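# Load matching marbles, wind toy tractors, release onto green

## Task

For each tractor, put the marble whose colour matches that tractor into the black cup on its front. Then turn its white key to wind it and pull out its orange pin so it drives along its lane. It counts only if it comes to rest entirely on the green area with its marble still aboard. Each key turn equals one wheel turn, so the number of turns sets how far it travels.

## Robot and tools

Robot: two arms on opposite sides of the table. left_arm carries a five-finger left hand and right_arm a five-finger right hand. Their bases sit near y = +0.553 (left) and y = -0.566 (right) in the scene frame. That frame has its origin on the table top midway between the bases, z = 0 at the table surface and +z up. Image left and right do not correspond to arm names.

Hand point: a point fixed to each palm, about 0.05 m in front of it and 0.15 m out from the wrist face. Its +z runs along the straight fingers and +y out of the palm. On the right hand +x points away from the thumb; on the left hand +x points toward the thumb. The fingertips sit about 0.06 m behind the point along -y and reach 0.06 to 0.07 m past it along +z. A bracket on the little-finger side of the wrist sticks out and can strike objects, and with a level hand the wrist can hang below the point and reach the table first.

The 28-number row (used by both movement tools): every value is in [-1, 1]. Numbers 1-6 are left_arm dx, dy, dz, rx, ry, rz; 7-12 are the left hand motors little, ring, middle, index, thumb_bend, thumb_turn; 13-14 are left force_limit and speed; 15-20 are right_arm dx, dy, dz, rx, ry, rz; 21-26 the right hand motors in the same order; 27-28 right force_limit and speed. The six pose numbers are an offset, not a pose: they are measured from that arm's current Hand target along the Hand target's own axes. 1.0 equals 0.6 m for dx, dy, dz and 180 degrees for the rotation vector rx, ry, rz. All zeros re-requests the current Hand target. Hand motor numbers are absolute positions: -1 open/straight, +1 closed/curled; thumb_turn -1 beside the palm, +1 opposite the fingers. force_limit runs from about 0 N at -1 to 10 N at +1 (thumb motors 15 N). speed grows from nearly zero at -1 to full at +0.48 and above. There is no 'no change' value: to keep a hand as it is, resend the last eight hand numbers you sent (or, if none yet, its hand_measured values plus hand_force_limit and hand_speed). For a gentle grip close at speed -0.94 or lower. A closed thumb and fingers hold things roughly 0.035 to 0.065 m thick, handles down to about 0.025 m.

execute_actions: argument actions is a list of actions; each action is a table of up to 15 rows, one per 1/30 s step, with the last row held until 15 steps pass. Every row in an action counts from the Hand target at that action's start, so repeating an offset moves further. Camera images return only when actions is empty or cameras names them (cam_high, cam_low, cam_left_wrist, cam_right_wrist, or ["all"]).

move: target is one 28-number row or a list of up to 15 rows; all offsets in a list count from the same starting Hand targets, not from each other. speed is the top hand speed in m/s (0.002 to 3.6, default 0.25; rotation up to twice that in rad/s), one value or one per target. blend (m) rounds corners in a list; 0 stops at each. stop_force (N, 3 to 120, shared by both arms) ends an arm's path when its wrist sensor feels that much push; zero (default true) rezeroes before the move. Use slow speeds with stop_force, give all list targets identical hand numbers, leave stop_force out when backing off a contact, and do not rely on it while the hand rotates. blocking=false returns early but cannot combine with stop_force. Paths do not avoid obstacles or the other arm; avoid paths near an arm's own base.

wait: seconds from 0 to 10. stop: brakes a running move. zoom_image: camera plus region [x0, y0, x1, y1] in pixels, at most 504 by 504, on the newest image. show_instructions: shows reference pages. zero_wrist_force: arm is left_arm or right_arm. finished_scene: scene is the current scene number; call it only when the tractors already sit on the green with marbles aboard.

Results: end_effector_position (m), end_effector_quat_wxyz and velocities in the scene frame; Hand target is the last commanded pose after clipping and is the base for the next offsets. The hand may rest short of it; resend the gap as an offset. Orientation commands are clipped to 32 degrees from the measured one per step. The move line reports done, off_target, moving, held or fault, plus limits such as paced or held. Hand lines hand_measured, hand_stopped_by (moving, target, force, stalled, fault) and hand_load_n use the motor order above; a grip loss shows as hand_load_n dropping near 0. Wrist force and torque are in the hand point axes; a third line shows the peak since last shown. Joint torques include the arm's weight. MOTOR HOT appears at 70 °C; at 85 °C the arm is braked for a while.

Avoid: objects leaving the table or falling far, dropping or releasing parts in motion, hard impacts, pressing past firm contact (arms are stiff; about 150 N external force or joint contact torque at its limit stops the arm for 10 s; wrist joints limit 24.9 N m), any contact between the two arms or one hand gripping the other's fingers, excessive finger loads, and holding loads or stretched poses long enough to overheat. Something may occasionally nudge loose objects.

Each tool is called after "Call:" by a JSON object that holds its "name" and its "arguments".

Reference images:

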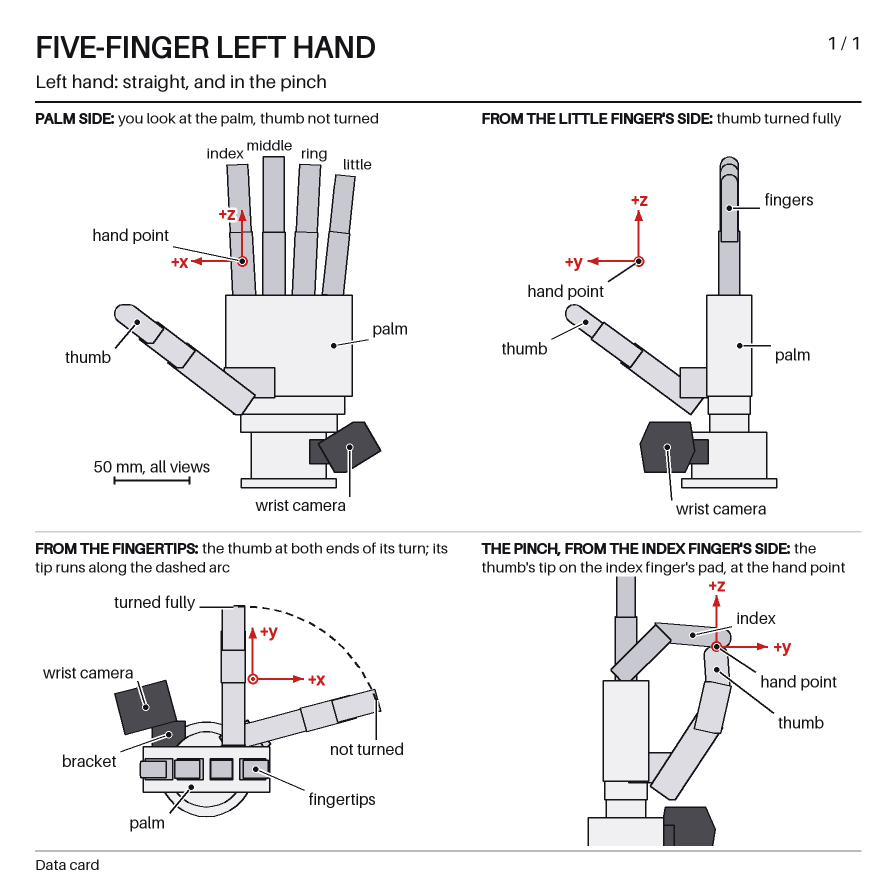

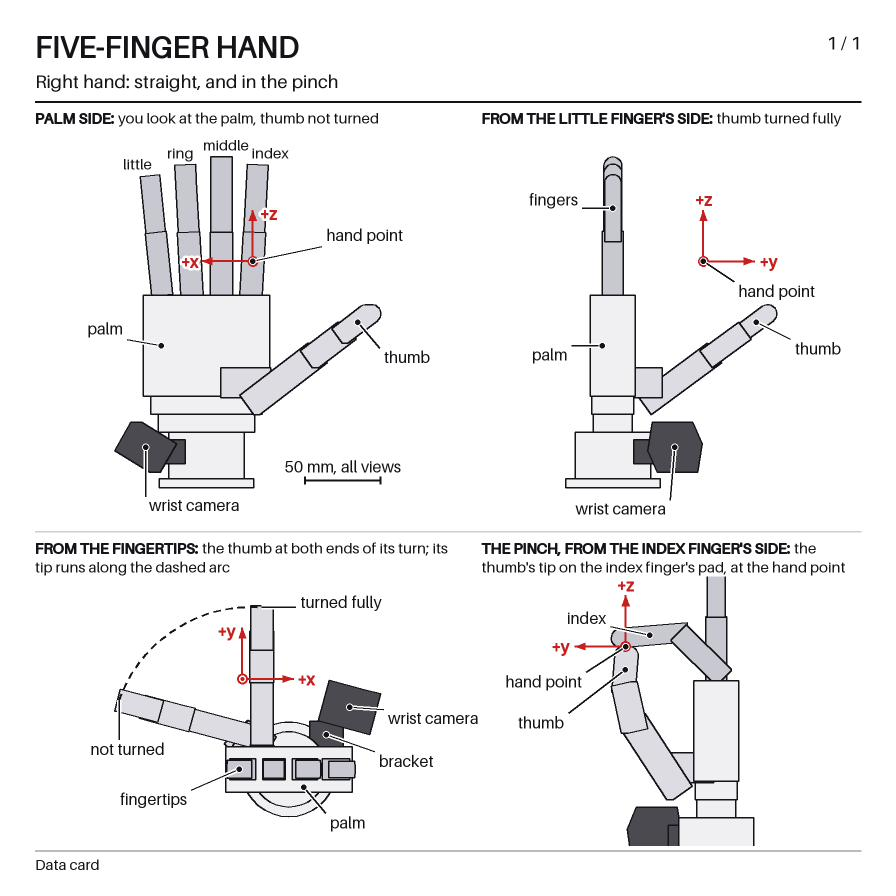

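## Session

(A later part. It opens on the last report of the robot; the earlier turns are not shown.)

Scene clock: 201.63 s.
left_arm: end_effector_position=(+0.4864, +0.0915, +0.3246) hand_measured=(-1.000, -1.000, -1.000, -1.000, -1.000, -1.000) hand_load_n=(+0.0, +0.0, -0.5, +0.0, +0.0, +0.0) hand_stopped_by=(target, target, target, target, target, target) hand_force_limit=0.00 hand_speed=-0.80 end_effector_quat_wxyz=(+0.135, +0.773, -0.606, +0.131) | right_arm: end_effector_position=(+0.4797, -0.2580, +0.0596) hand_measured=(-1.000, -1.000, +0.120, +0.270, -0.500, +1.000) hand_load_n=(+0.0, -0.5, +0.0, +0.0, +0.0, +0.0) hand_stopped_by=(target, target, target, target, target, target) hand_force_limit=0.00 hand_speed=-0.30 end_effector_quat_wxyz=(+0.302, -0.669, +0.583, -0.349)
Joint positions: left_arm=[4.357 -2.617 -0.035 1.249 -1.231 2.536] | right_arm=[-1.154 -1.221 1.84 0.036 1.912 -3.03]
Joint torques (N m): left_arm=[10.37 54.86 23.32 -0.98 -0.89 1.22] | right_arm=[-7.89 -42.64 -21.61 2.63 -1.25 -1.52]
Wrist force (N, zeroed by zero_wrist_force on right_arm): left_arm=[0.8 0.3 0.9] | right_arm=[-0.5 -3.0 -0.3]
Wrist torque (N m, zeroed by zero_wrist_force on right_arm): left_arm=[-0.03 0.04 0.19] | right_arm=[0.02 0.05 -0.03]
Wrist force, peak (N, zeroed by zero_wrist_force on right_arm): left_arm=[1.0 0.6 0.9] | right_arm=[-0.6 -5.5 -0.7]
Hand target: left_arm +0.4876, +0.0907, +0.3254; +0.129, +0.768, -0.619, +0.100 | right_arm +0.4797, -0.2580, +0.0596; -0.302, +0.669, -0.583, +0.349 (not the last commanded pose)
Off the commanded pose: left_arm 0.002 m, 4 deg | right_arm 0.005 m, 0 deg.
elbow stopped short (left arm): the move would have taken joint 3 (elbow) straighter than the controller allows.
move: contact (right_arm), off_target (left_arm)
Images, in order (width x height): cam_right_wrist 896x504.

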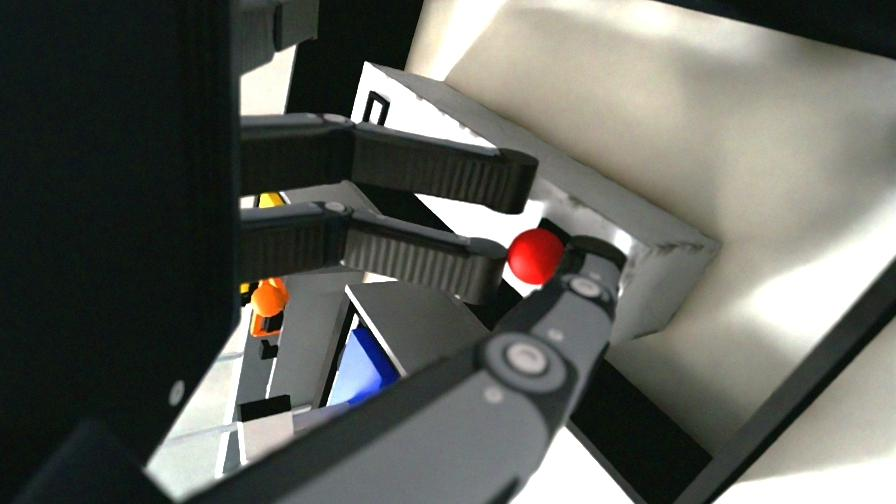

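Marble at (537,257). Raise and close.

Call:
{"name": "move", "arguments": {"target": [0,0,0,0,0,0,-1,-1,-1,-1,-1,-1,0,-0.8,0.00019,-0.00135,-0.00096,0,0,0,-1,-1,0.12,0.27,-0.5,1,0,-0.3], "speed": 0.01}}

Call:
{"name": "move", "arguments": {"target": [0,0,0,0,0,0,-1,-1,-1,-1,-1,-1,0,-0.8,0,0,0,0,0,0,-1,-1,0.24,0.34,-0.2,1,-0.7,-0.93], "speed": 0.01}}

Call:
{"name": "move", "arguments": {"target": [0,0,0,0,0,0,-1,-1,-1,-1,-1,-1,0,-0.8,0,0,0,0,0,0,-1,-1,0.32,0.38,-0.2,1,-0.7,-0.95], "speed": 0.01}}

Call:
{"name": "move", "arguments": {"target": [0,0,0,0,0,0,-1,-1,-1,-1,-1,-1,0,-0.8,0,0,0,0,0,0,-1,-1,0.36,0.4,-0.18,1,-0.5,-0.95], "speed": 0.01}}

Call:
{"name": "move", "arguments": {"target": [0,0,0,0,0,0,-1,-1,-1,-1,-1,-1,0,-0.8,0.00114,-0.00811,-0.00574,0,0,0,-1,-1,0.36,0.4,-0.18,1,-0.5,-0.95], "speed": 0.02, "cameras": ["cam_right_wrist"]}}

Scene clock: 203.97 s.
left_arm: end_effector_position=(+0.4864, +0.0915, +0.3246) hand_measured=(-1.000, -1.000, -1.000, -1.000, -1.000, -1.000) hand_load_n=(+0.0, +0.0, +0.0, +0.0, +0.0, +0.0) hand_stopped_by=(target, target, target, target, target, target) hand_force_limit=0.00 hand_speed=-0.80 end_effector_quat_wxyz=(+0.135, +0.773, -0.606, +0.131) | right_arm: end_effector_position=(+0.4797, -0.2580, +0.0605) hand_measured=(-1.000, -1.000, +0.120, +0.270, -0.500, +1.000) hand_load_n=(+0.0, -0.5, +0.0, +0.0, +0.0, +0.0) hand_stopped_by=(target, target, target, target, target, target) hand_force_limit=0.00 hand_speed=-0.30 end_effector_quat_wxyz=(+0.302, -0.669, +0.583, -0.349)
Joint positions: left_arm=[4.357 -2.617 -0.035 1.249 -1.231 2.536] | right_arm=[-1.154 -1.223 1.839 0.039 1.912 -3.03]
Joint torques (N m): left_arm=[10.61 55.24 23.59 -0.99 -0.87 1.12] | right_arm=[-5.12 -45.12 -24.63 2.3 -0.86 -1.35]
Wrist force (N, zeroed by zero_wrist_force on right_arm): left_arm=[0.8 0.3 0.6] | right_arm=[0.0 0.2 0.1]
Wrist torque (N m, zeroed by zero_wrist_force on right_arm): left_arm=[0.00 0.03 0.18] | right_arm=[0.03 0.00 0.00]
Wrist force, peak (N, zeroed by zero_wrist_force on right_arm): left_arm=[1.1 0.2 1.1] | right_arm=[-0.3 -3.5 -0.4]
Hand target: left_arm +0.4876, +0.0907, +0.3254; +0.129, +0.768, -0.619, +0.100 | right_arm +0.4797, -0.2580, +0.0606; -0.302, +0.669, -0.583, +0.349
Off the commanded pose: left_arm 0.002 m, 4 deg | right_arm 0.000 m, 0 deg.
elbow stopped short (left arm): the move would have taken joint 3 (elbow) straighter than the controller allows.
move: off_target (left_arm)

Scene clock: 204.83 s.
left_arm: end_effector_position=(+0.4864, +0.0915, +0.3246) hand_measured=(-1.000, -1.000, -1.000, -1.000, -1.000, -1.000) hand_load_n=(+0.0, +0.0, +0.0, +0.0, +0.0, +0.0) hand_stopped_by=(target, target, target, target, target, target) hand_force_limit=0.00 hand_speed=-0.80 end_effector_quat_wxyz=(+0.135, +0.773, -0.606, +0.131) | right_arm: end_effector_position=(+0.4797, -0.2580, +0.0606) hand_measured=(-1.000, -1.000, +0.240, +0.340, -0.448, +1.000) hand_load_n=(+0.0, +0.0, +0.0, +1.5, +2.0, -0.5) hand_stopped_by=(target, target, target, target, force, target) hand_force_limit=-0.70 hand_speed=-0.93 end_effector_quat_wxyz=(+0.302, -0.669, +0.583, -0.349)
Joint positions: left_arm=[4.357 -2.617 -0.035 1.249 -1.231 2.536] | right_arm=[-1.154 -1.223 1.839 0.039 1.912 -3.03]
Joint torques (N m): left_arm=[10.31 54.51 23.19 -0.98 -0.78 1.18] | right_arm=[-4.83 -42.17 -20.73 1.95 -0.61 -1.31]
Wrist force (N, zeroed by zero_wrist_force on right_arm): left_arm=[0.8 0.5 1.0] | right_arm=[-0.4 -0.1 0.0]
Wrist torque (N m, zeroed by zero_wrist_force on right_arm): left_arm=[0.00 0.03 0.18] | right_arm=[0.03 0.05 -0.02]
Wrist force, peak (N, zeroed by zero_wrist_force on right_arm): left_arm=[1.0 0.6 1.1] | right_arm=[-0.4 -1.4 -0.1]
Hand target: left_arm +0.4876, +0.0907, +0.3254; +0.129, +0.768, -0.619, +0.100 | right_arm +0.4797, -0.2580, +0.0606; -0.302, +0.669, -0.583, +0.349
Off the commanded pose: left_arm 0.002 m, 4 deg | right_arm 0.000 m, 0 deg.
elbow stopped short (left arm): the move would have taken joint 3 (elbow) straighter than the controller allows.
move: off_target (left_arm)

Scene clock: 205.63 s.
left_arm: end_effector_position=(+0.4864, +0.0915, +0.3246) hand_measured=(-1.000, -1.000, -1.000, -1.000, -1.000, -1.000) hand_load_n=(+0.0, +0.0, +0.0, +0.0, +0.0, +0.0) hand_stopped_by=(target, target, target, target, target, target) hand_force_limit=0.00 hand_speed=-0.80 end_effector_quat_wxyz=(+0.135, +0.773, -0.606, +0.131) | right_arm: end_effector_position=(+0.4797, -0.2580, +0.0606) hand_measured=(-1.000, -1.000, +0.320, +0.344, -0.448, +1.000) hand_load_n=(+0.0, +0.0, +1.5, +1.0, +4.0, +1.5) hand_stopped_by=(target, target, target, force, force, target) hand_force_limit=-0.70 hand_speed=-0.95 end_effector_quat_wxyz=(+0.302, -0.669, +0.583, -0.349)
Joint positions: left_arm=[4.357 -2.617 -0.035 1.249 -1.231 2.536] | right_arm=[-1.154 -1.223 1.839 0.039 1.912 -3.03]
Joint torques (N m): left_arm=[10.84 55.21 23.83 -0.96 -0.82 1.3] | right_arm=[-2.44 -40.94 -18.37 1.09 -0.04 -1.09]
Wrist force (N, zeroed by zero_wrist_force on right_arm): left_arm=[0.6 0.4 0.9] | right_arm=[0.0 0.1 0.0]
Wrist torque (N m, zeroed by zero_wrist_force on right_arm): left_arm=[0.00 0.05 0.17] | right_arm=[0.06 0.01 0.00]
Wrist force, peak (N, zeroed by zero_wrist_force on right_arm): left_arm=[1.0 0.5 0.9] | right_arm=[-0.3 0.4 0.1]
Hand target: left_arm +0.4876, +0.0907, +0.3254; +0.129, +0.768, -0.619, +0.100 | right_arm +0.4797, -0.2580, +0.0606; -0.302, +0.669, -0.583, +0.349
Off the commanded pose: left_arm 0.002 m, 4 deg | right_arm 0.000 m, 0 deg.
elbow stopped short (left arm): the move would have taken joint 3 (elbow) straighter than the controller allows.
move: off_target (left_arm)

Scene clock: 206.17 s.
left_arm: end_effector_position=(+0.4864, +0.0915, +0.3246) hand_measured=(-1.000, -1.000, -1.000, -1.000, -1.000, -1.000) hand_load_n=(+0.0, +0.0, +0.0, +0.0, +0.0, +0.0) hand_stopped_by=(target, target, target, target, target, target) hand_force_limit=0.00 hand_speed=-0.80 end_effector_quat_wxyz=(+0.135, +0.773, -0.606, +0.131) | right_arm: end_effector_position=(+0.4797, -0.2580, +0.0606) hand_measured=(-1.000, -1.000, +0.360, +0.352, -0.448, +1.000) hand_load_n=(+0.0, +0.0, +0.5, +2.5, +5.0, +0.0) hand_stopped_by=(target, target, target, force, force, target) hand_force_limit=-0.50 hand_speed=-0.95 end_effector_quat_wxyz=(+0.302, -0.669, +0.583, -0.349)
Joint positions: left_arm=[4.357 -2.617 -0.035 1.249 -1.231 2.536] | right_arm=[-1.154 -1.223 1.839 0.039 1.912 -3.03]
Joint torques (N m): left_arm=[10.24 54.98 23.49 -1.03 -0.96 1.22] | right_arm=[-3.01 -39.42 -17.6 0.57 -0.24 -1.01]
Wrist force (N, zeroed by zero_wrist_force on right_arm): left_arm=[0.8 0.3 0.9] | right_arm=[-0.2 0.2 0.0]
Wrist torque (N m, zeroed by zero_wrist_force on right_arm): left_arm=[-0.02 0.04 0.18] | right_arm=[0.03 0.03 -0.01]
Wrist force, peak (N, zeroed by zero_wrist_force on right_arm): left_arm=[1.1 0.3 1.0] | right_arm=[-0.3 0.5 -0.1]
Hand target: left_arm +0.4876, +0.0907, +0.3254; +0.129, +0.768, -0.619, +0.100 | right_arm +0.4797, -0.2580, +0.0606; -0.302, +0.669, -0.583, +0.349
Off the commanded pose: left_arm 0.002 m, 4 deg | right_arm 0.000 m, 0 deg.
elbow stopped short (left arm): the move would have taken joint 3 (elbow) straighter than the controller allows.
move: off_target (left_arm)

Scene clock: 206.93 s.
left_arm: end_effector_position=(+0.4864, +0.0915, +0.3246) hand_measured=(-1.000, -1.000, -1.000, -1.000, -1.000, -1.000) hand_load_n=(+0.0, +0.0, +0.0, +0.0, +0.0, +0.0) hand_stopped_by=(target, target, target, target, target, target) hand_force_limit=0.00 hand_speed=-0.80 end_effector_quat_wxyz=(+0.135, +0.773, -0.606, +0.131) | right_arm: end_effector_position=(+0.4797, -0.2580, +0.0665) hand_measured=(-1.000, -1.000, +0.360, +0.352, -0.448, +1.000) hand_load_n=(+0.0, +0.0, +0.5, +3.0, +5.0, +0.0) hand_stopped_by=(target, target, target, force, force, target) hand_force_limit=-0.50 hand_speed=-0.95 end_effector_quat_wxyz=(+0.302, -0.669, +0.583, -0.349)
Joint positions: left_arm=[4.357 -2.617 -0.035 1.249 -1.231 2.536] | right_arm=[-1.154 -1.231 1.832 0.054 1.912 -3.03]
Joint torques (N m): left_arm=[10.84 54.79 23.26 -0.95 -0.92 1.29] | right_arm=[0.59 -45.1 -24.15 2.42 0.17 -1.07]
Wrist force (N, zeroed by zero_wrist_force on right_arm): left_arm=[0.9 0.4 0.8] | right_arm=[-0.2 0.4 0.2]
Wrist torque (N m, zeroed by zero_wrist_force on right_arm): left_arm=[0.01 0.02 0.18] | right_arm=[0.04 0.02 0.00]
Wrist force, peak (N, zeroed by zero_wrist_force on right_arm): left_arm=[1.1 0.2 0.9] | right_arm=[-0.4 0.5 0.1]
Hand target: left_arm +0.4876, +0.0907, +0.3254; +0.129, +0.768, -0.619, +0.100 | right_arm +0.4797, -0.2580, +0.0666; -0.302, +0.669, -0.583, +0.349
Off the commanded pose: left_arm 0.002 m, 4 deg | right_arm 0.000 m, 0 deg.
elbow stopped short (left arm): the move would have taken joint 3 (elbow) straighter than the controller allows.
move: off_target (left_arm)
Images, in order (width x height): cam_right_wrist 896x504.

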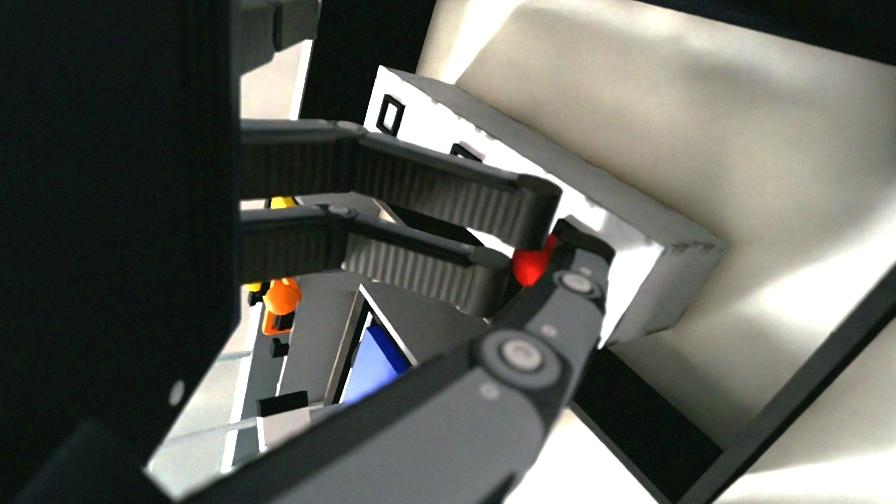

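Call:
{"name": "move", "arguments": {"target": [[0,0,0,0,0,0,-1,-1,-1,-1,-1,-1,0,-0.8,0.01587,-0.11287,-0.07988,0,0,0,-1,-1,0.36,0.4,-0.18,1,-0.5,-0.95],[0,0,0,0,0,0,-1,-1,-1,-1,-1,-1,0,-0.8,-0.21581,-0.07116,-0.18485,0,0,0,-1,-1,0.36,0.4,-0.18,1,-0.5,-0.95]], "speed": 0.12, "blend": 0.015, "cameras": ["cam_right_wrist", "cam_left_wrist"]}}

Call:
{"name": "zoom_image", "arguments": {"camera": "cam_right_wrist", "region": [620, 160, 860, 320]}}

Scene clock: 210.03 s.
left_arm: end_effector_position=(+0.4864, +0.0915, +0.3246) hand_measured=(-1.000, -1.000, -1.000, -1.000, -1.000, -1.000) hand_load_n=(+0.0, +0.0, +0.0, +0.0, +0.0, +0.0) hand_stopped_by=(target, target, target, target, target, target) hand_force_limit=0.00 hand_speed=-0.80 end_effector_quat_wxyz=(+0.135, +0.773, -0.606, +0.131) | right_arm: end_effector_position=(+0.4032, -0.1237, +0.1501) hand_measured=(-1.000, -1.000, +0.360, +0.352, -0.448, +1.000) hand_load_n=(+0.0, +0.0, +0.5, +3.0, +5.0, +0.0) hand_stopped_by=(target, target, target, force, force, target) hand_force_limit=-0.50 hand_speed=-0.95 end_effector_quat_wxyz=(+0.302, -0.669, +0.583, -0.349)
Joint positions: left_arm=[4.357 -2.617 -0.035 1.249 -1.231 2.536] | right_arm=[-0.798 -1.167 1.522 0.422 2.183 -2.767]
Joint torques (N m): left_arm=[10.22 54.88 23.27 -0.98 -0.96 1.26] | right_arm=[8.34 -20.93 -22.9 2.41 2.08 1.57]
Wrist force (N, zeroed by zero_wrist_force on right_arm): left_arm=[0.7 0.4 1.0] | right_arm=[-0.1 0.5 0.2]
Wrist torque (N m, zeroed by zero_wrist_force on right_arm): left_arm=[-0.01 0.05 0.17] | right_arm=[0.06 0.01 -0.08]
Wrist force, peak (N, zeroed by zero_wrist_force on right_arm): left_arm=[1.0 0.5 1.1] | right_arm=[-0.9 0.5 -0.4]
Hand target: left_arm +0.4876, +0.0907, +0.3254; +0.129, +0.768, -0.619, +0.100 | right_arm +0.4031, -0.1236, +0.1501; -0.302, +0.669, -0.583, +0.349
Off the commanded pose: left_arm 0.002 m, 4 deg | right_arm 0.000 m, 0 deg.
elbow stopped short (left arm): the move would have taken joint 3 (elbow) straighter than the controller allows.
move: off_target (left_arm)
Images, in order (width x height): cam_left_wrist 896x504, cam_right_wrist 896x504.

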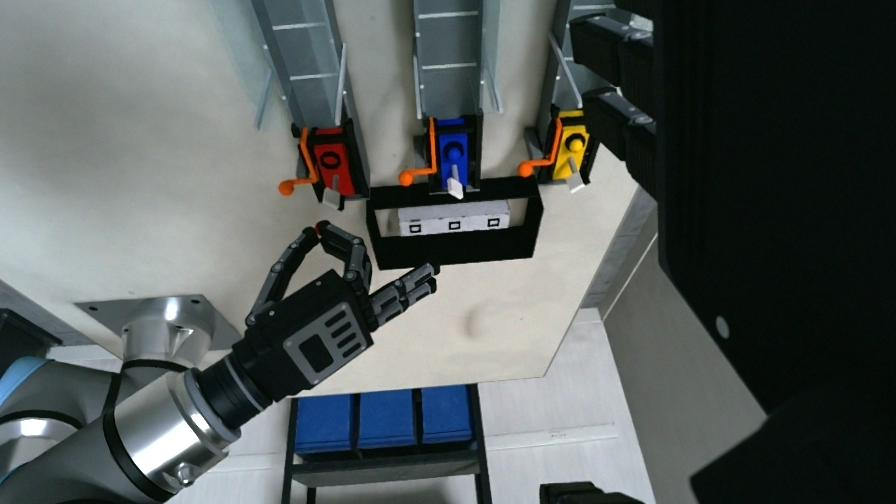

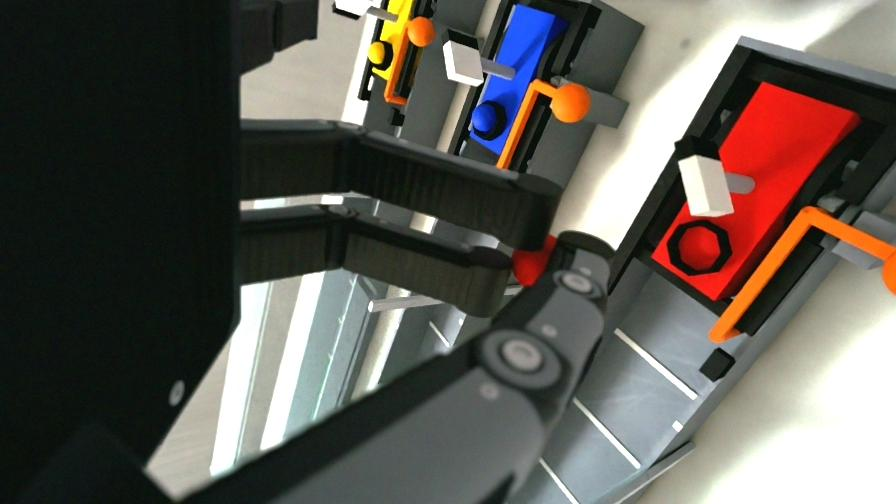

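Scaled by 2.100.

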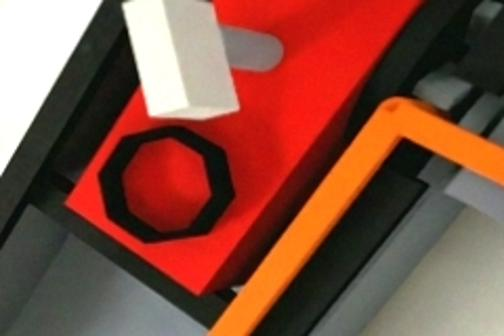

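Call:
{"name": "move", "arguments": {"target": [[0,0,0,0,0,0,-1,-1,-1,-1,-1,-1,0,-0.8,-0.01237,0.088,0.06228,0,0,0,-1,-1,0.36,0.4,-0.18,1,-0.5,-0.95],[0,0,0,0,0,0,-1,-1,-1,-1,-1,-1,0,-0.8,-0.01484,0.10557,0.07472,0,0,0,-1,-1,0.36,0.4,-0.18,1,-0.5,-0.95]], "speed": [0.08,0.03], "blend": 0.005, "cameras": ["cam_right_wrist"]}}

Call:
{"name": "zero_wrist_force", "arguments": {"arm": "right_arm"}}

Call:
{"name": "move", "arguments": {"target": [0,0,0,0,0,0,-1,-1,-1,-1,-1,-1,0,-0.8,-0.0019,0.01352,0.00957,0,0,0,-1,-1,0.36,0.4,-0.18,1,-0.5,-0.95], "speed": 0.005, "stop_force": 3, "cameras": ["cam_right_wrist"]}}

Scene clock: 212.37 s.
left_arm: end_effector_position=(+0.4864, +0.0915, +0.3246) hand_measured=(-1.000, -1.000, -1.000, -1.000, -1.000, -1.000) hand_load_n=(+0.0, +0.0, -0.5, +0.0, +0.0, +0.0) hand_stopped_by=(target, target, target, target, target, target) hand_force_limit=0.00 hand_speed=-0.80 end_effector_quat_wxyz=(+0.135, +0.773, -0.606, +0.131) | right_arm: end_effector_position=(+0.4031, -0.1236, +0.0720) hand_measured=(-1.000, -1.000, +0.360, +0.352, -0.448, +1.000) hand_load_n=(+0.0, +0.0, +0.0, +2.5, +5.0, +0.0) hand_stopped_by=(target, target, target, force, force, target) hand_force_limit=-0.50 hand_speed=-0.95 end_effector_quat_wxyz=(+0.302, -0.669, +0.583, -0.349)
Joint positions: left_arm=[4.357 -2.617 -0.035 1.249 -1.231 2.536] | right_arm=[-0.798 -1.088 1.623 0.242 2.183 -2.767]
Joint torques (N m): left_arm=[9.75 54.97 23.39 -0.97 -0.93 1.26] | right_arm=[-4.75 -21.72 -11.67 -1.23 -1.28 -1.58]
Wrist force (N, zeroed by zero_wrist_force on right_arm): left_arm=[0.6 0.4 0.6] | right_arm=[-0.3 0.6 0.0]
Wrist torque (N m, zeroed by zero_wrist_force on right_arm): left_arm=[0.02 0.05 0.17] | right_arm=[0.09 0.04 -0.08]
Wrist force, peak (N, zeroed by zero_wrist_force on right_arm): left_arm=[1.0 0.4 1.2] | right_arm=[-0.3 0.8 0.2]
Hand target: left_arm +0.4876, +0.0907, +0.3254; +0.129, +0.768, -0.619, +0.100 | right_arm +0.4032, -0.1236, +0.0719; -0.302, +0.669, -0.583, +0.349
Off the commanded pose: left_arm 0.002 m, 4 deg | right_arm 0.000 m, 0 deg.
elbow stopped short (left arm): the move would have taken joint 3 (elbow) straighter than the controller allows.
move: off_target (left_arm)
Images, in order (width x height): cam_right_wrist 896x504.

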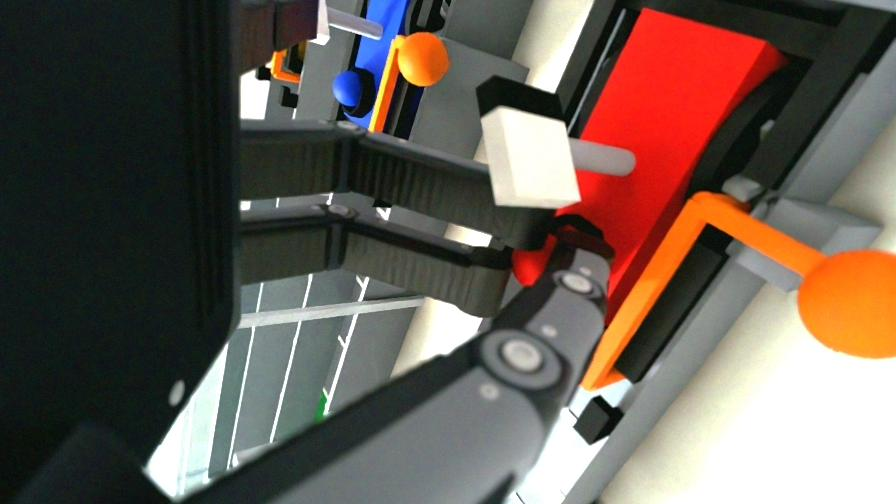

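Wrist force sensor zeroed.

Scene clock: 214.90 s.
left_arm: end_effector_position=(+0.4864, +0.0915, +0.3246) hand_measured=(-1.000, -1.000, -1.000, -1.000, -1.000, -1.000) hand_load_n=(+0.0, +0.0, +0.0, +0.0, +0.0, -0.5) hand_stopped_by=(target, target, target, target, target, target) hand_force_limit=0.00 hand_speed=-0.80 end_effector_quat_wxyz=(+0.135, +0.773, -0.606, +0.131) | right_arm: end_effector_position=(+0.4032, -0.1236, +0.0659) hand_measured=(-1.000, -1.000, +0.360, +0.352, -0.448, +1.000) hand_load_n=(+0.0, +0.0, +0.0, +3.0, +4.5, -0.5) hand_stopped_by=(target, target, target, force, force, target) hand_force_limit=-0.50 hand_speed=-0.95 end_effector_quat_wxyz=(+0.302, -0.669, +0.583, -0.349)
Joint positions: left_arm=[4.357 -2.617 -0.035 1.249 -1.231 2.536] | right_arm=[-0.798 -1.08 1.629 0.228 2.183 -2.767]
Joint torques (N m): left_arm=[10.46 55.3 23.28 -1.07 -0.85 1.2] | right_arm=[-6.41 -47.92 -24.12 2.32 -1.26 -1.21]
Wrist force (N, zeroed by zero_wrist_force on right_arm): left_arm=[0.9 0.4 0.8] | right_arm=[1.1 -2.7 -1.7]
Wrist torque (N m, zeroed by zero_wrist_force on right_arm): left_arm=[0.01 0.02 0.18] | right_arm=[-0.10 -0.01 -0.03]
Wrist force, peak (N, zeroed by zero_wrist_force on right_arm): left_arm=[1.2 0.7 0.9] | right_arm=[1.3 -4.2 -3.0]
Hand target: left_arm +0.4876, +0.0907, +0.3254; +0.129, +0.768, -0.619, +0.100 | right_arm +0.4032, -0.1236, +0.0659; -0.302, +0.669, -0.583, +0.349 (not the last commanded pose)
Off the commanded pose: left_arm 0.002 m, 4 deg | right_arm 0.004 m, 0 deg.
elbow stopped short (left arm): the move would have taken joint 3 (elbow) straighter than the controller allows.
move: contact (right_arm), off_target (left_arm)
Images, in order (width x height): cam_right_wrist 896x504.

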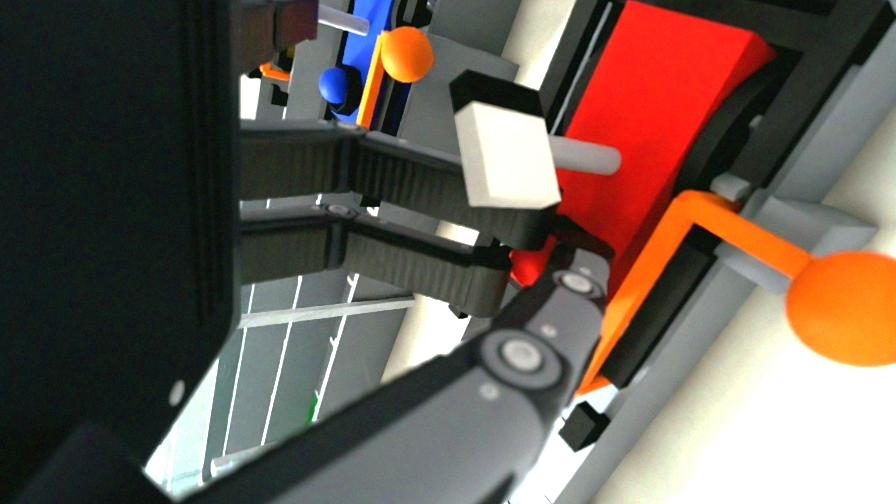

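Call:
{"name": "move", "arguments": {"target": [0,0,0,0,0,0,-1,-1,-1,-1,-1,-1,0,-0.8,0.00098,-0.00097,-0.00077,0,0,0,-1,-1,0.36,0.4,-0.18,1,-0.5,-0.95], "speed": 0.01}}

Call:
{"name": "move", "arguments": {"target": [0,0,0,0,0,0,-1,-1,-1,-1,-1,-1,0,-0.8,0,0,0,0,0,0,-1,-1,0.36,0.4,-0.52,1,-0.5,-0.93], "speed": 0.01, "cameras": ["cam_right_wrist"]}}

Scene clock: 216.00 s.
left_arm: end_effector_position=(+0.4864, +0.0915, +0.3246) hand_measured=(-1.000, -1.000, -1.000, -1.000, -1.000, -1.000) hand_load_n=(+0.0, +0.0, +0.0, +0.0, -0.5, +0.0) hand_stopped_by=(target, target, target, target, target, target) hand_force_limit=0.00 hand_speed=-0.80 end_effector_quat_wxyz=(+0.135, +0.773, -0.606, +0.131) | right_arm: end_effector_position=(+0.4032, -0.1241, +0.0667) hand_measured=(-1.000, -1.000, +0.360, +0.352, -0.448, +1.000) hand_load_n=(+0.0, +0.0, +0.5, +1.5, +3.5, +0.5) hand_stopped_by=(target, target, target, force, force, target) hand_force_limit=-0.50 hand_speed=-0.95 end_effector_quat_wxyz=(+0.302, -0.669, +0.583, -0.349)
Joint positions: left_arm=[4.357 -2.617 -0.035 1.249 -1.231 2.536] | right_arm=[-0.799 -1.082 1.63 0.229 2.183 -2.768]
Joint torques (N m): left_arm=[10.67 55.37 22.59 -0.92 -0.84 1.15] | right_arm=[-10.37 -50.11 -10.9 2.47 -1.16 -1.36]
Wrist force (N, zeroed by zero_wrist_force on right_arm): left_arm=[0.7 0.5 0.8] | right_arm=[-0.1 -0.1 -0.1]
Wrist torque (N m, zeroed by zero_wrist_force on right_arm): left_arm=[0.00 0.04 0.17] | right_arm=[-0.01 0.01 0.07]
Wrist force, peak (N, zeroed by zero_wrist_force on right_arm): left_arm=[1.2 0.4 1.0] | right_arm=[1.1 -2.8 -2.0]
Hand target: left_arm +0.4876, +0.0907, +0.3254; +0.129, +0.768, -0.619, +0.100 | right_arm +0.4032, -0.1241, +0.0667; -0.302, +0.669, -0.583, +0.349
Off the commanded pose: left_arm 0.002 m, 4 deg | right_arm 0.000 m, 0 deg.
elbow stopped short (left arm): the move would have taken joint 3 (elbow) straighter than the controller allows.
move: off_target (left_arm)

Scene clock: 216.97 s.
left_arm: end_effector_position=(+0.4864, +0.0915, +0.3246) hand_measured=(-1.000, -1.000, -1.000, -1.000, -1.000, -1.000) hand_load_n=(+0.0, +0.0, +0.0, +0.0, +0.0, +0.0) hand_stopped_by=(target, target, target, target, target, target) hand_force_limit=0.00 hand_speed=-0.80 end_effector_quat_wxyz=(+0.135, +0.773, -0.606, +0.131) | right_arm: end_effector_position=(+0.4032, -0.1241, +0.0667) hand_measured=(-1.000, -1.000, +0.360, +0.352, -0.520, +1.000) hand_load_n=(+0.0, +0.0, +0.0, +0.0, +0.0, -0.5) hand_stopped_by=(target, target, target, force, target, target) hand_force_limit=-0.50 hand_speed=-0.93 end_effector_quat_wxyz=(+0.302, -0.669, +0.583, -0.349)
Joint positions: left_arm=[4.357 -2.617 -0.035 1.249 -1.231 2.536] | right_arm=[-0.799 -1.082 1.63 0.229 2.183 -2.768]
Joint torques (N m): left_arm=[10.46 55.6 22.89 -0.94 -0.94 1.23] | right_arm=[-9.91 -50.43 -11.18 2.5 -1.11 -1.31]
Wrist force (N, zeroed by zero_wrist_force on right_arm): left_arm=[0.6 0.5 0.7] | right_arm=[0.3 -0.1 -0.2]
Wrist torque (N m, zeroed by zero_wrist_force on right_arm): left_arm=[0.03 0.06 0.16] | right_arm=[0.00 -0.03 0.09]
Wrist force, peak (N, zeroed by zero_wrist_force on right_arm): left_arm=[1.0 0.6 0.8] | right_arm=[0.3 -0.1 -0.2]
Hand target: left_arm +0.4876, +0.0907, +0.3254; +0.129, +0.768, -0.619, +0.100 | right_arm +0.4032, -0.1241, +0.0667; -0.302, +0.669, -0.583, +0.349
Off the commanded pose: left_arm 0.002 m, 4 deg | right_arm 0.000 m, 0 deg.
elbow stopped short (left arm): the move would have taken joint 3 (elbow) straighter than the controller allows.
move: off_target (left_arm)
Images, in order (width x height): cam_right_wrist 896x504.

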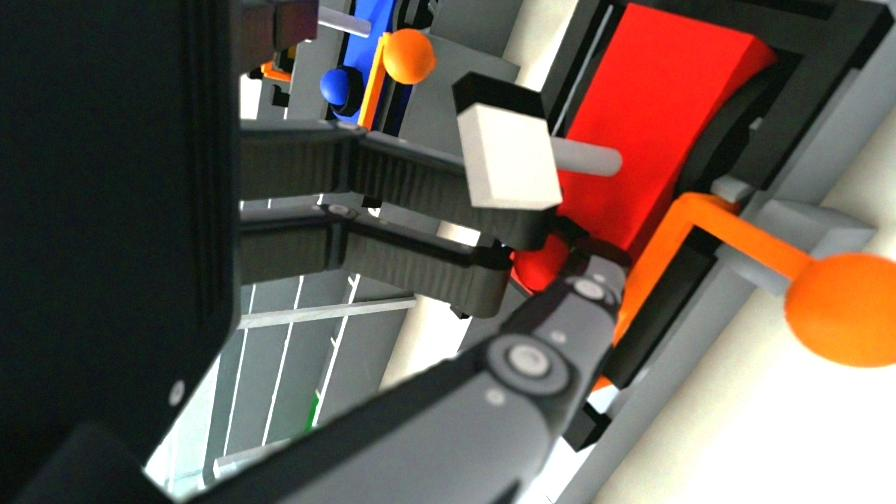

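Call:
{"name": "move", "arguments": {"target": [[0,0,0,0,0,0,-1,-1,-1,-1,-1,-1,0,-0.8,0.0019,-0.01352,-0.00957,0,0,0,-1,-1,0.36,0.4,-0.52,1,-0.5,-0.93],[0,0,0,0,0,0,-1,-1,-1,-1,-1,-1,0,-0.8,0.01526,-0.10854,-0.07683,0,0,0,-1,-1,0.36,0.4,-0.52,1,-0.5,-0.93]], "speed": [0.02,0.1], "blend": 0.003, "cameras": ["cam_right_wrist"]}}

Scene clock: 218.93 s.
left_arm: end_effector_position=(+0.4864, +0.0915, +0.3246) hand_measured=(-1.000, -1.000, -1.000, -1.000, -1.000, -1.000) hand_load_n=(+0.0, +0.0, +0.0, +0.0, +0.0, +0.0) hand_stopped_by=(target, target, target, target, target, target) hand_force_limit=0.00 hand_speed=-0.80 end_effector_quat_wxyz=(+0.135, +0.773, -0.606, +0.131) | right_arm: end_effector_position=(+0.4032, -0.1241, +0.1470) hand_measured=(-1.000, -1.000, +0.360, +0.352, -0.520, +1.000) hand_load_n=(+0.0, +0.0, +0.5, +0.0, +0.0, +0.0) hand_stopped_by=(target, target, target, force, target, target) hand_force_limit=-0.50 hand_speed=-0.93 end_effector_quat_wxyz=(+0.302, -0.669, +0.583, -0.349)
Joint positions: left_arm=[4.357 -2.617 -0.035 1.249 -1.231 2.536] | right_arm=[-0.799 -1.166 1.528 0.414 2.183 -2.768]
Joint torques (N m): left_arm=[10.39 55.7 22.97 -0.98 -0.93 1.17] | right_arm=[0.14 -48.33 -26.61 2.86 2.59 1.62]
Wrist force (N, zeroed by zero_wrist_force on right_arm): left_arm=[0.7 0.3 1.0] | right_arm=[0.1 -0.4 0.3]
Wrist torque (N m, zeroed by zero_wrist_force on right_arm): left_arm=[-0.02 0.05 0.18] | right_arm=[-0.07 -0.02 0.06]
Wrist force, peak (N, zeroed by zero_wrist_force on right_arm): left_arm=[1.1 0.4 1.1] | right_arm=[0.2 -0.8 -0.1]
Hand target: left_arm +0.4876, +0.0907, +0.3254; +0.129, +0.768, -0.619, +0.100 | right_arm +0.4031, -0.1241, +0.1470; -0.302, +0.669, -0.583, +0.349
Off the commanded pose: left_arm 0.002 m, 4 deg | right_arm 0.000 m, 0 deg.
elbow stopped short (left arm): the move would have taken joint 3 (elbow) straighter than the controller allows.
move: off_target (left_arm)
Images, in order (width x height): cam_right_wrist 896x504.

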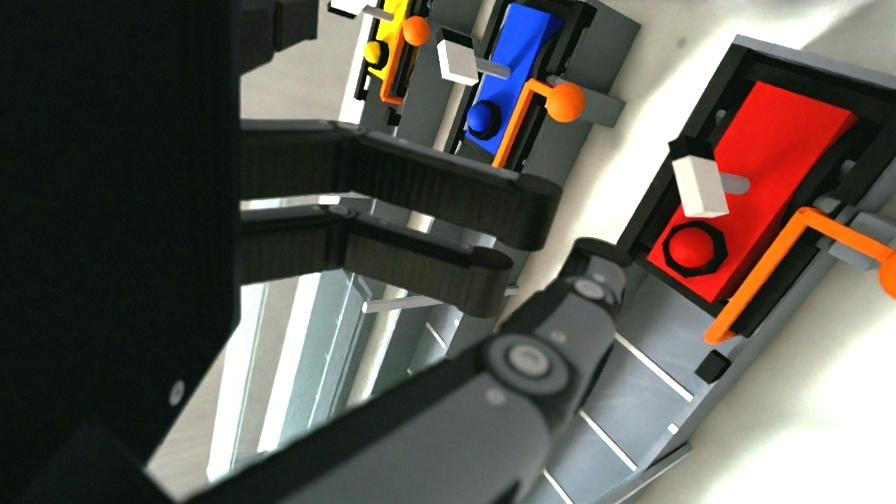

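Call:
{"name": "move", "arguments": {"target": [0,0,0,0,0,0,-1,-1,-1,-1,-1,-1,0,-0.8,0.0368,0.0717,-0.1028,0.0583,-0.4145,-0.2934,-1,-1,0.11,0.18,-0.68,1,-0.5,-0.5], "speed": 0.3, "cameras": ["cam_right_wrist"]}}

Scene clock: 222.93 s.
left_arm: end_effector_position=(+0.4864, +0.0915, +0.3246) hand_measured=(-1.000, -1.000, -1.000, -1.000, -1.000, -1.000) hand_load_n=(+0.0, +0.0, +0.0, +0.0, +0.0, +0.0) hand_stopped_by=(target, target, target, target, target, target) hand_force_limit=0.00 hand_speed=-0.80 end_effector_quat_wxyz=(+0.135, +0.773, -0.606, +0.131) | right_arm: end_effector_position=(+0.3299, -0.1518, +0.1500) hand_measured=(-1.000, -1.000, +0.110, +0.180, -0.680, +1.000) hand_load_n=(+0.0, +0.0, +0.0, +0.0, +0.0, +0.0) hand_stopped_by=(target, target, target, target, target, target) hand_force_limit=-0.50 hand_speed=-0.50 end_effector_quat_wxyz=(-0.461, +0.884, +0.076, +0.025)
Joint positions: left_arm=[4.357 -2.617 -0.035 1.249 -1.231 2.536] | right_arm=[-1.284 -1.185 1.651 0.756 0.657 -4.423]
Joint torques (N m): left_arm=[10.07 55.14 22.8 -0.94 -0.89 1.24] | right_arm=[-4.47 -19.09 -24.48 3.31 -3.04 -1.29]
Wrist force (N, zeroed by zero_wrist_force on right_arm): left_arm=[0.8 0.2 0.7] | right_arm=[0.1 -0.1 0.2]
Wrist torque (N m, zeroed by zero_wrist_force on right_arm): left_arm=[-0.04 0.03 0.18] | right_arm=[-0.03 -0.01 0.10]
Wrist force, peak (N, zeroed by zero_wrist_force on right_arm): left_arm=[1.2 0.6 0.9] | right_arm=[0.0 -0.5 0.3]
Hand target: left_arm +0.4876, +0.0907, +0.3254; +0.129, +0.768, -0.619, +0.100 | right_arm +0.3299, -0.1518, +0.1500; -0.461, +0.884, +0.076, +0.025
Off the commanded pose: left_arm 0.002 m, 4 deg | right_arm 0.000 m, 0 deg.
elbow stopped short (left arm): the move would have taken joint 3 (elbow) straighter than the controller allows.
move: off_target (left_arm)
Images, in order (width x height): cam_right_wrist 896x504.

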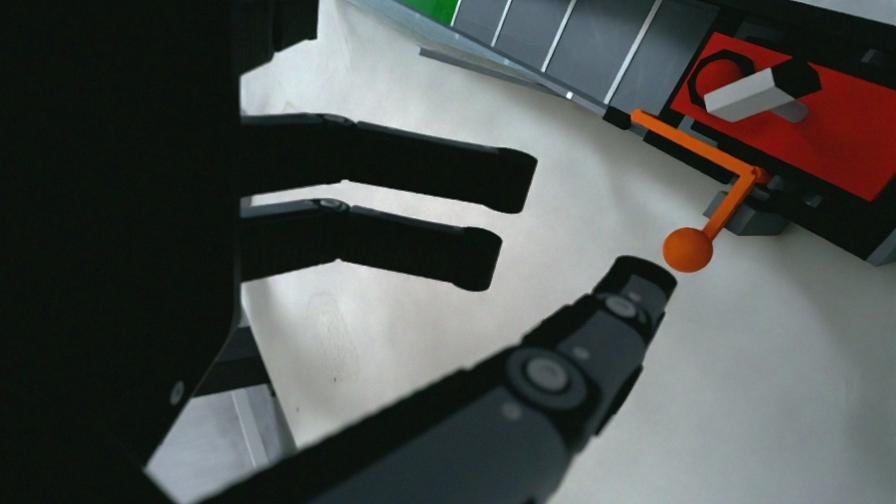

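Call:
{"name": "move", "arguments": {"target": [0,0,0,0,0,0,-1,-1,-1,-1,-1,-1,0,-0.8,-0.01162,0.08682,0.0638,0,0,0,-1,-1,0.11,0.18,-0.68,1,-0.5,-0.5], "speed": 0.12, "cameras": ["cam_right_wrist"]}}

Call:
{"name": "zoom_image", "arguments": {"camera": "cam_right_wrist", "region": [480, 190, 660, 310]}}

Scene clock: 225.03 s.
left_arm: end_effector_position=(+0.4864, +0.0915, +0.3246) hand_measured=(-1.000, -1.000, -1.000, -1.000, -1.000, -1.000) hand_load_n=(+0.0, +0.0, +0.0, +0.0, -0.5, +0.0) hand_stopped_by=(target, target, target, target, target, target) hand_force_limit=0.00 hand_speed=-0.80 end_effector_quat_wxyz=(+0.135, +0.773, -0.606, +0.131) | right_arm: end_effector_position=(+0.3302, -0.1506, +0.0851) hand_measured=(-1.000, -1.000, +0.110, +0.180, -0.680, +1.000) hand_load_n=(+0.0, +0.0, +0.0, +0.0, +0.0, +0.0) hand_stopped_by=(target, target, target, target, target, target) hand_force_limit=-0.50 hand_speed=-0.50 end_effector_quat_wxyz=(-0.461, +0.884, +0.076, +0.025)
Joint positions: left_arm=[4.357 -2.617 -0.035 1.249 -1.231 2.536] | right_arm=[-1.281 -1.104 1.72 0.603 0.658 -4.419]
Joint torques (N m): left_arm=[10.46 55.77 22.83 -0.93 -0.93 1.24] | right_arm=[10.07 -19.51 -9.42 0.47 0.39 1.47]
Wrist force (N, zeroed by zero_wrist_force on right_arm): left_arm=[0.9 0.5 0.9] | right_arm=[0.1 -0.2 0.2]
Wrist torque (N m, zeroed by zero_wrist_force on right_arm): left_arm=[0.01 0.03 0.18] | right_arm=[-0.03 -0.02 -0.03]
Wrist force, peak (N, zeroed by zero_wrist_force on right_arm): left_arm=[0.9 0.5 1.2] | right_arm=[0.1 -0.9 -0.2]
Hand target: left_arm +0.4876, +0.0907, +0.3254; +0.129, +0.768, -0.619, +0.100 | right_arm +0.3302, -0.1506, +0.0850; -0.461, +0.884, +0.076, +0.025
Off the commanded pose: left_arm 0.002 m, 4 deg | right_arm 0.000 m, 0 deg.
elbow stopped short (left arm): the move would have taken joint 3 (elbow) straighter than the controller allows.
move: off_target (left_arm)
Images, in order (width x height): cam_right_wrist 896x504.

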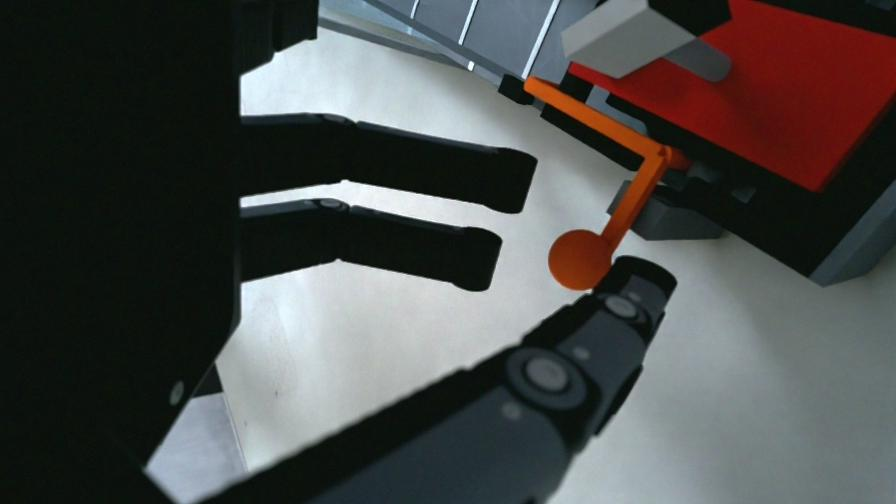

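Scaled by 2.800.

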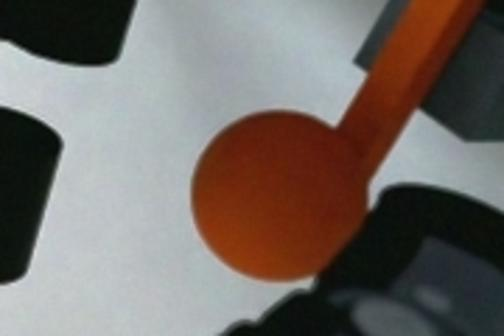

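Call:
{"name": "move", "arguments": {"target": [0,0,0,0,0,0,-1,-1,-1,-1,-1,-1,0,-0.8,-0.00333,0.03275,0.02075,0,0,0,-1,-1,0.11,0.18,-0.68,1,-0.5,-0.5], "speed": 0.04, "cameras": ["cam_right_wrist"]}}

Scene clock: 226.40 s.
left_arm: end_effector_position=(+0.4864, +0.0915, +0.3246) hand_measured=(-1.000, -1.000, -1.000, -1.000, -1.000, -1.000) hand_load_n=(+0.0, +0.0, +0.0, +0.0, +0.0, +0.0) hand_stopped_by=(target, target, target, target, target, target) hand_force_limit=0.00 hand_speed=-0.80 end_effector_quat_wxyz=(+0.135, +0.773, -0.606, +0.131) | right_arm: end_effector_position=(+0.3310, -0.1517, +0.0618) hand_measured=(-1.000, -1.000, +0.110, +0.180, -0.680, +1.000) hand_load_n=(+0.0, +0.0, +0.0, +0.0, +0.0, +0.0) hand_stopped_by=(target, target, target, target, target, target) hand_force_limit=-0.50 hand_speed=-0.50 end_effector_quat_wxyz=(-0.461, +0.884, +0.076, +0.025)
Joint positions: left_arm=[4.357 -2.617 -0.035 1.249 -1.231 2.536] | right_arm=[-1.284 -1.07 1.74 0.553 0.657 -4.424]
Joint torques (N m): left_arm=[10.27 56 22.64 -0.96 -0.93 1.23] | right_arm=[-9.83 -21.68 -7.5 0.38 -3.1 -1.53]
Wrist force (N, zeroed by zero_wrist_force on right_arm): left_arm=[0.9 0.3 0.9] | right_arm=[0.0 -0.4 0.1]
Wrist torque (N m, zeroed by zero_wrist_force on right_arm): left_arm=[-0.02 0.02 0.19] | right_arm=[-0.06 0.01 0.06]
Wrist force, peak (N, zeroed by zero_wrist_force on right_arm): left_arm=[0.7 0.3 1.3] | right_arm=[0.2 -0.4 0.2]
Hand target: left_arm +0.4876, +0.0907, +0.3254; +0.129, +0.768, -0.619, +0.100 | right_arm +0.3310, -0.1517, +0.0617; -0.461, +0.884, +0.076, +0.025
Off the commanded pose: left_arm 0.002 m, 4 deg | right_arm 0.000 m, 0 deg.
elbow stopped short (left arm): the move would have taken joint 3 (elbow) straighter than the controller allows.
move: off_target (left_arm)
Images, in order (width x height): cam_right_wrist 896x504.

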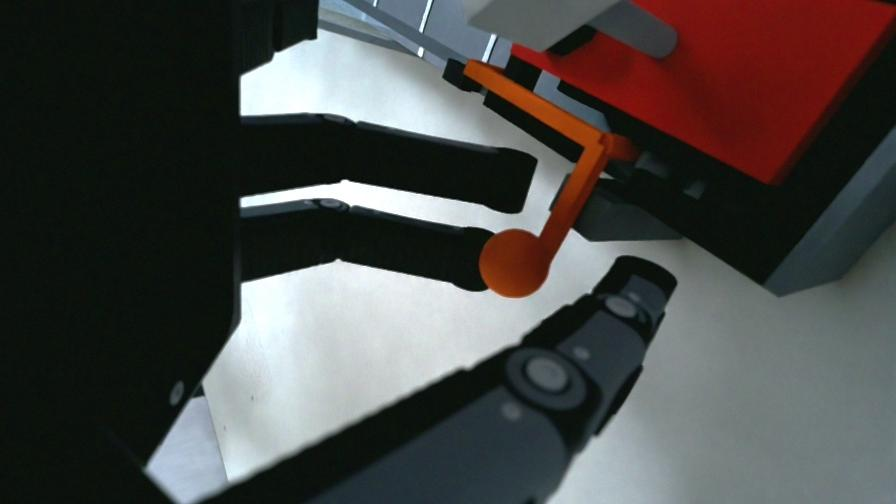

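Call:
{"name": "move", "arguments": {"target": [0,0,0,0,0,0,-1,-1,-1,-1,-1,-1,0,-0.8,0,0,0,0,0,0,-1,-1,0.25,0.35,-0.2,1,-0.7,-0.93], "speed": 0.02}}

Call:
{"name": "move", "arguments": {"target": [0,0,0,0,0,0,-1,-1,-1,-1,-1,-1,0,-0.8,0,0,0,0,0,0,-1,-1,0.32,0.32,-0.19,1,-0.1,-0.95], "speed": 0.02, "cameras": ["cam_right_wrist", "cam_high"]}}

Scene clock: 229.27 s.
left_arm: end_effector_position=(+0.4864, +0.0915, +0.3246) hand_measured=(-1.000, -1.000, -1.000, -1.000, -1.000, -1.000) hand_load_n=(+0.0, +0.0, +0.0, +0.0, +0.0, +0.0) hand_stopped_by=(target, target, target, target, target, target) hand_force_limit=0.00 hand_speed=-0.80 end_effector_quat_wxyz=(+0.135, +0.773, -0.606, +0.131) | right_arm: end_effector_position=(+0.3310, -0.1517, +0.0617) hand_measured=(-1.000, -1.000, +0.240, +0.232, -0.456, +1.000) hand_load_n=(+0.0, +0.0, +2.5, +2.0, +3.5, +0.5) hand_stopped_by=(target, target, force, force, force, target) hand_force_limit=-0.70 hand_speed=-0.93 end_effector_quat_wxyz=(-0.461, +0.884, +0.076, +0.025)
Joint positions: left_arm=[4.357 -2.617 -0.035 1.249 -1.231 2.536] | right_arm=[-1.284 -1.07 1.74 0.553 0.657 -4.424]
Joint torques (N m): left_arm=[9.79 55.84 22.53 -0.91 -0.89 1.39] | right_arm=[-9.77 -24.23 -9.67 3.75 -0.69 -0.9]
Wrist force (N, zeroed by zero_wrist_force on right_arm): left_arm=[0.8 0.2 0.8] | right_arm=[1.0 0.8 2.4]
Wrist torque (N m, zeroed by zero_wrist_force on right_arm): left_arm=[-0.03 0.03 0.19] | right_arm=[0.02 -0.03 0.07]
Wrist force, peak (N, zeroed by zero_wrist_force on right_arm): left_arm=[1.1 0.4 1.0] | right_arm=[1.2 -0.4 3.2]
Hand target: left_arm +0.4876, +0.0907, +0.3254; +0.129, +0.768, -0.619, +0.100 | right_arm +0.3310, -0.1517, +0.0617; -0.461, +0.884, +0.076, +0.025
Off the commanded pose: left_arm 0.002 m, 4 deg | right_arm 0.000 m, 0 deg.
elbow stopped short (left arm): the move would have taken joint 3 (elbow) straighter than the controller allows.
move: off_target (left_arm)

Scene clock: 229.77 s.
left_arm: end_effector_position=(+0.4864, +0.0915, +0.3246) hand_measured=(-1.000, -1.000, -1.000, -1.000, -1.000, -1.000) hand_load_n=(+0.0, -0.5, +0.0, +0.0, +0.0, +0.0) hand_stopped_by=(target, target, target, target, target, target) hand_force_limit=0.00 hand_speed=-0.80 end_effector_quat_wxyz=(+0.135, +0.773, -0.606, +0.131) | right_arm: end_effector_position=(+0.3310, -0.1517, +0.0617) hand_measured=(-1.000, -1.000, +0.252, +0.240, -0.446, +1.000) hand_load_n=(+0.0, +0.0, +5.5, +5.5, +6.5, +0.5) hand_stopped_by=(target, target, force, force, force, target) hand_force_limit=-0.10 hand_speed=-0.95 end_effector_quat_wxyz=(-0.461, +0.884, +0.076, +0.025)
Joint positions: left_arm=[4.357 -2.617 -0.035 1.249 -1.231 2.536] | right_arm=[-1.284 -1.07 1.74 0.553 0.657 -4.424]
Joint torques (N m): left_arm=[9.91 55.55 22.48 -1.04 -0.94 1.22] | right_arm=[-8.74 -24.84 -10.37 4.6 -0.2 -0.72]
Wrist force (N, zeroed by zero_wrist_force on right_arm): left_arm=[0.7 0.6 0.9] | right_arm=[2.9 1.2 4.9]
Wrist torque (N m, zeroed by zero_wrist_force on right_arm): left_arm=[0.03 0.04 0.17] | right_arm=[0.05 -0.11 0.08]
Wrist force, peak (N, zeroed by zero_wrist_force on right_arm): left_arm=[1.0 0.6 1.1] | right_arm=[2.9 0.8 5.2]
Hand target: left_arm +0.4876, +0.0907, +0.3254; +0.129, +0.768, -0.619, +0.100 | right_arm +0.3310, -0.1517, +0.0617; -0.461, +0.884, +0.076, +0.025
Off the commanded pose: left_arm 0.002 m, 4 deg | right_arm 0.000 m, 0 deg.
elbow stopped short (left arm): the move would have taken joint 3 (elbow) straighter than the controller allows.
move: off_target (left_arm)
Images, in order (width x height): cam_high 896x504, cam_right_wrist 896x504.

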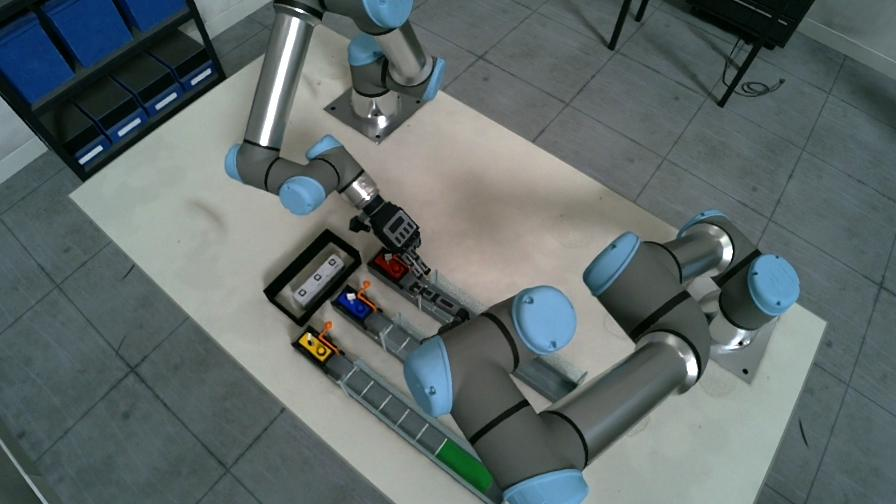

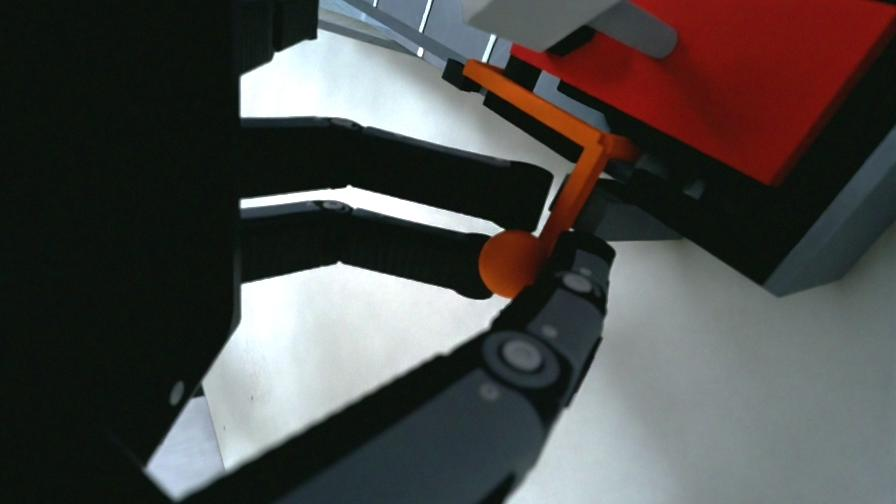

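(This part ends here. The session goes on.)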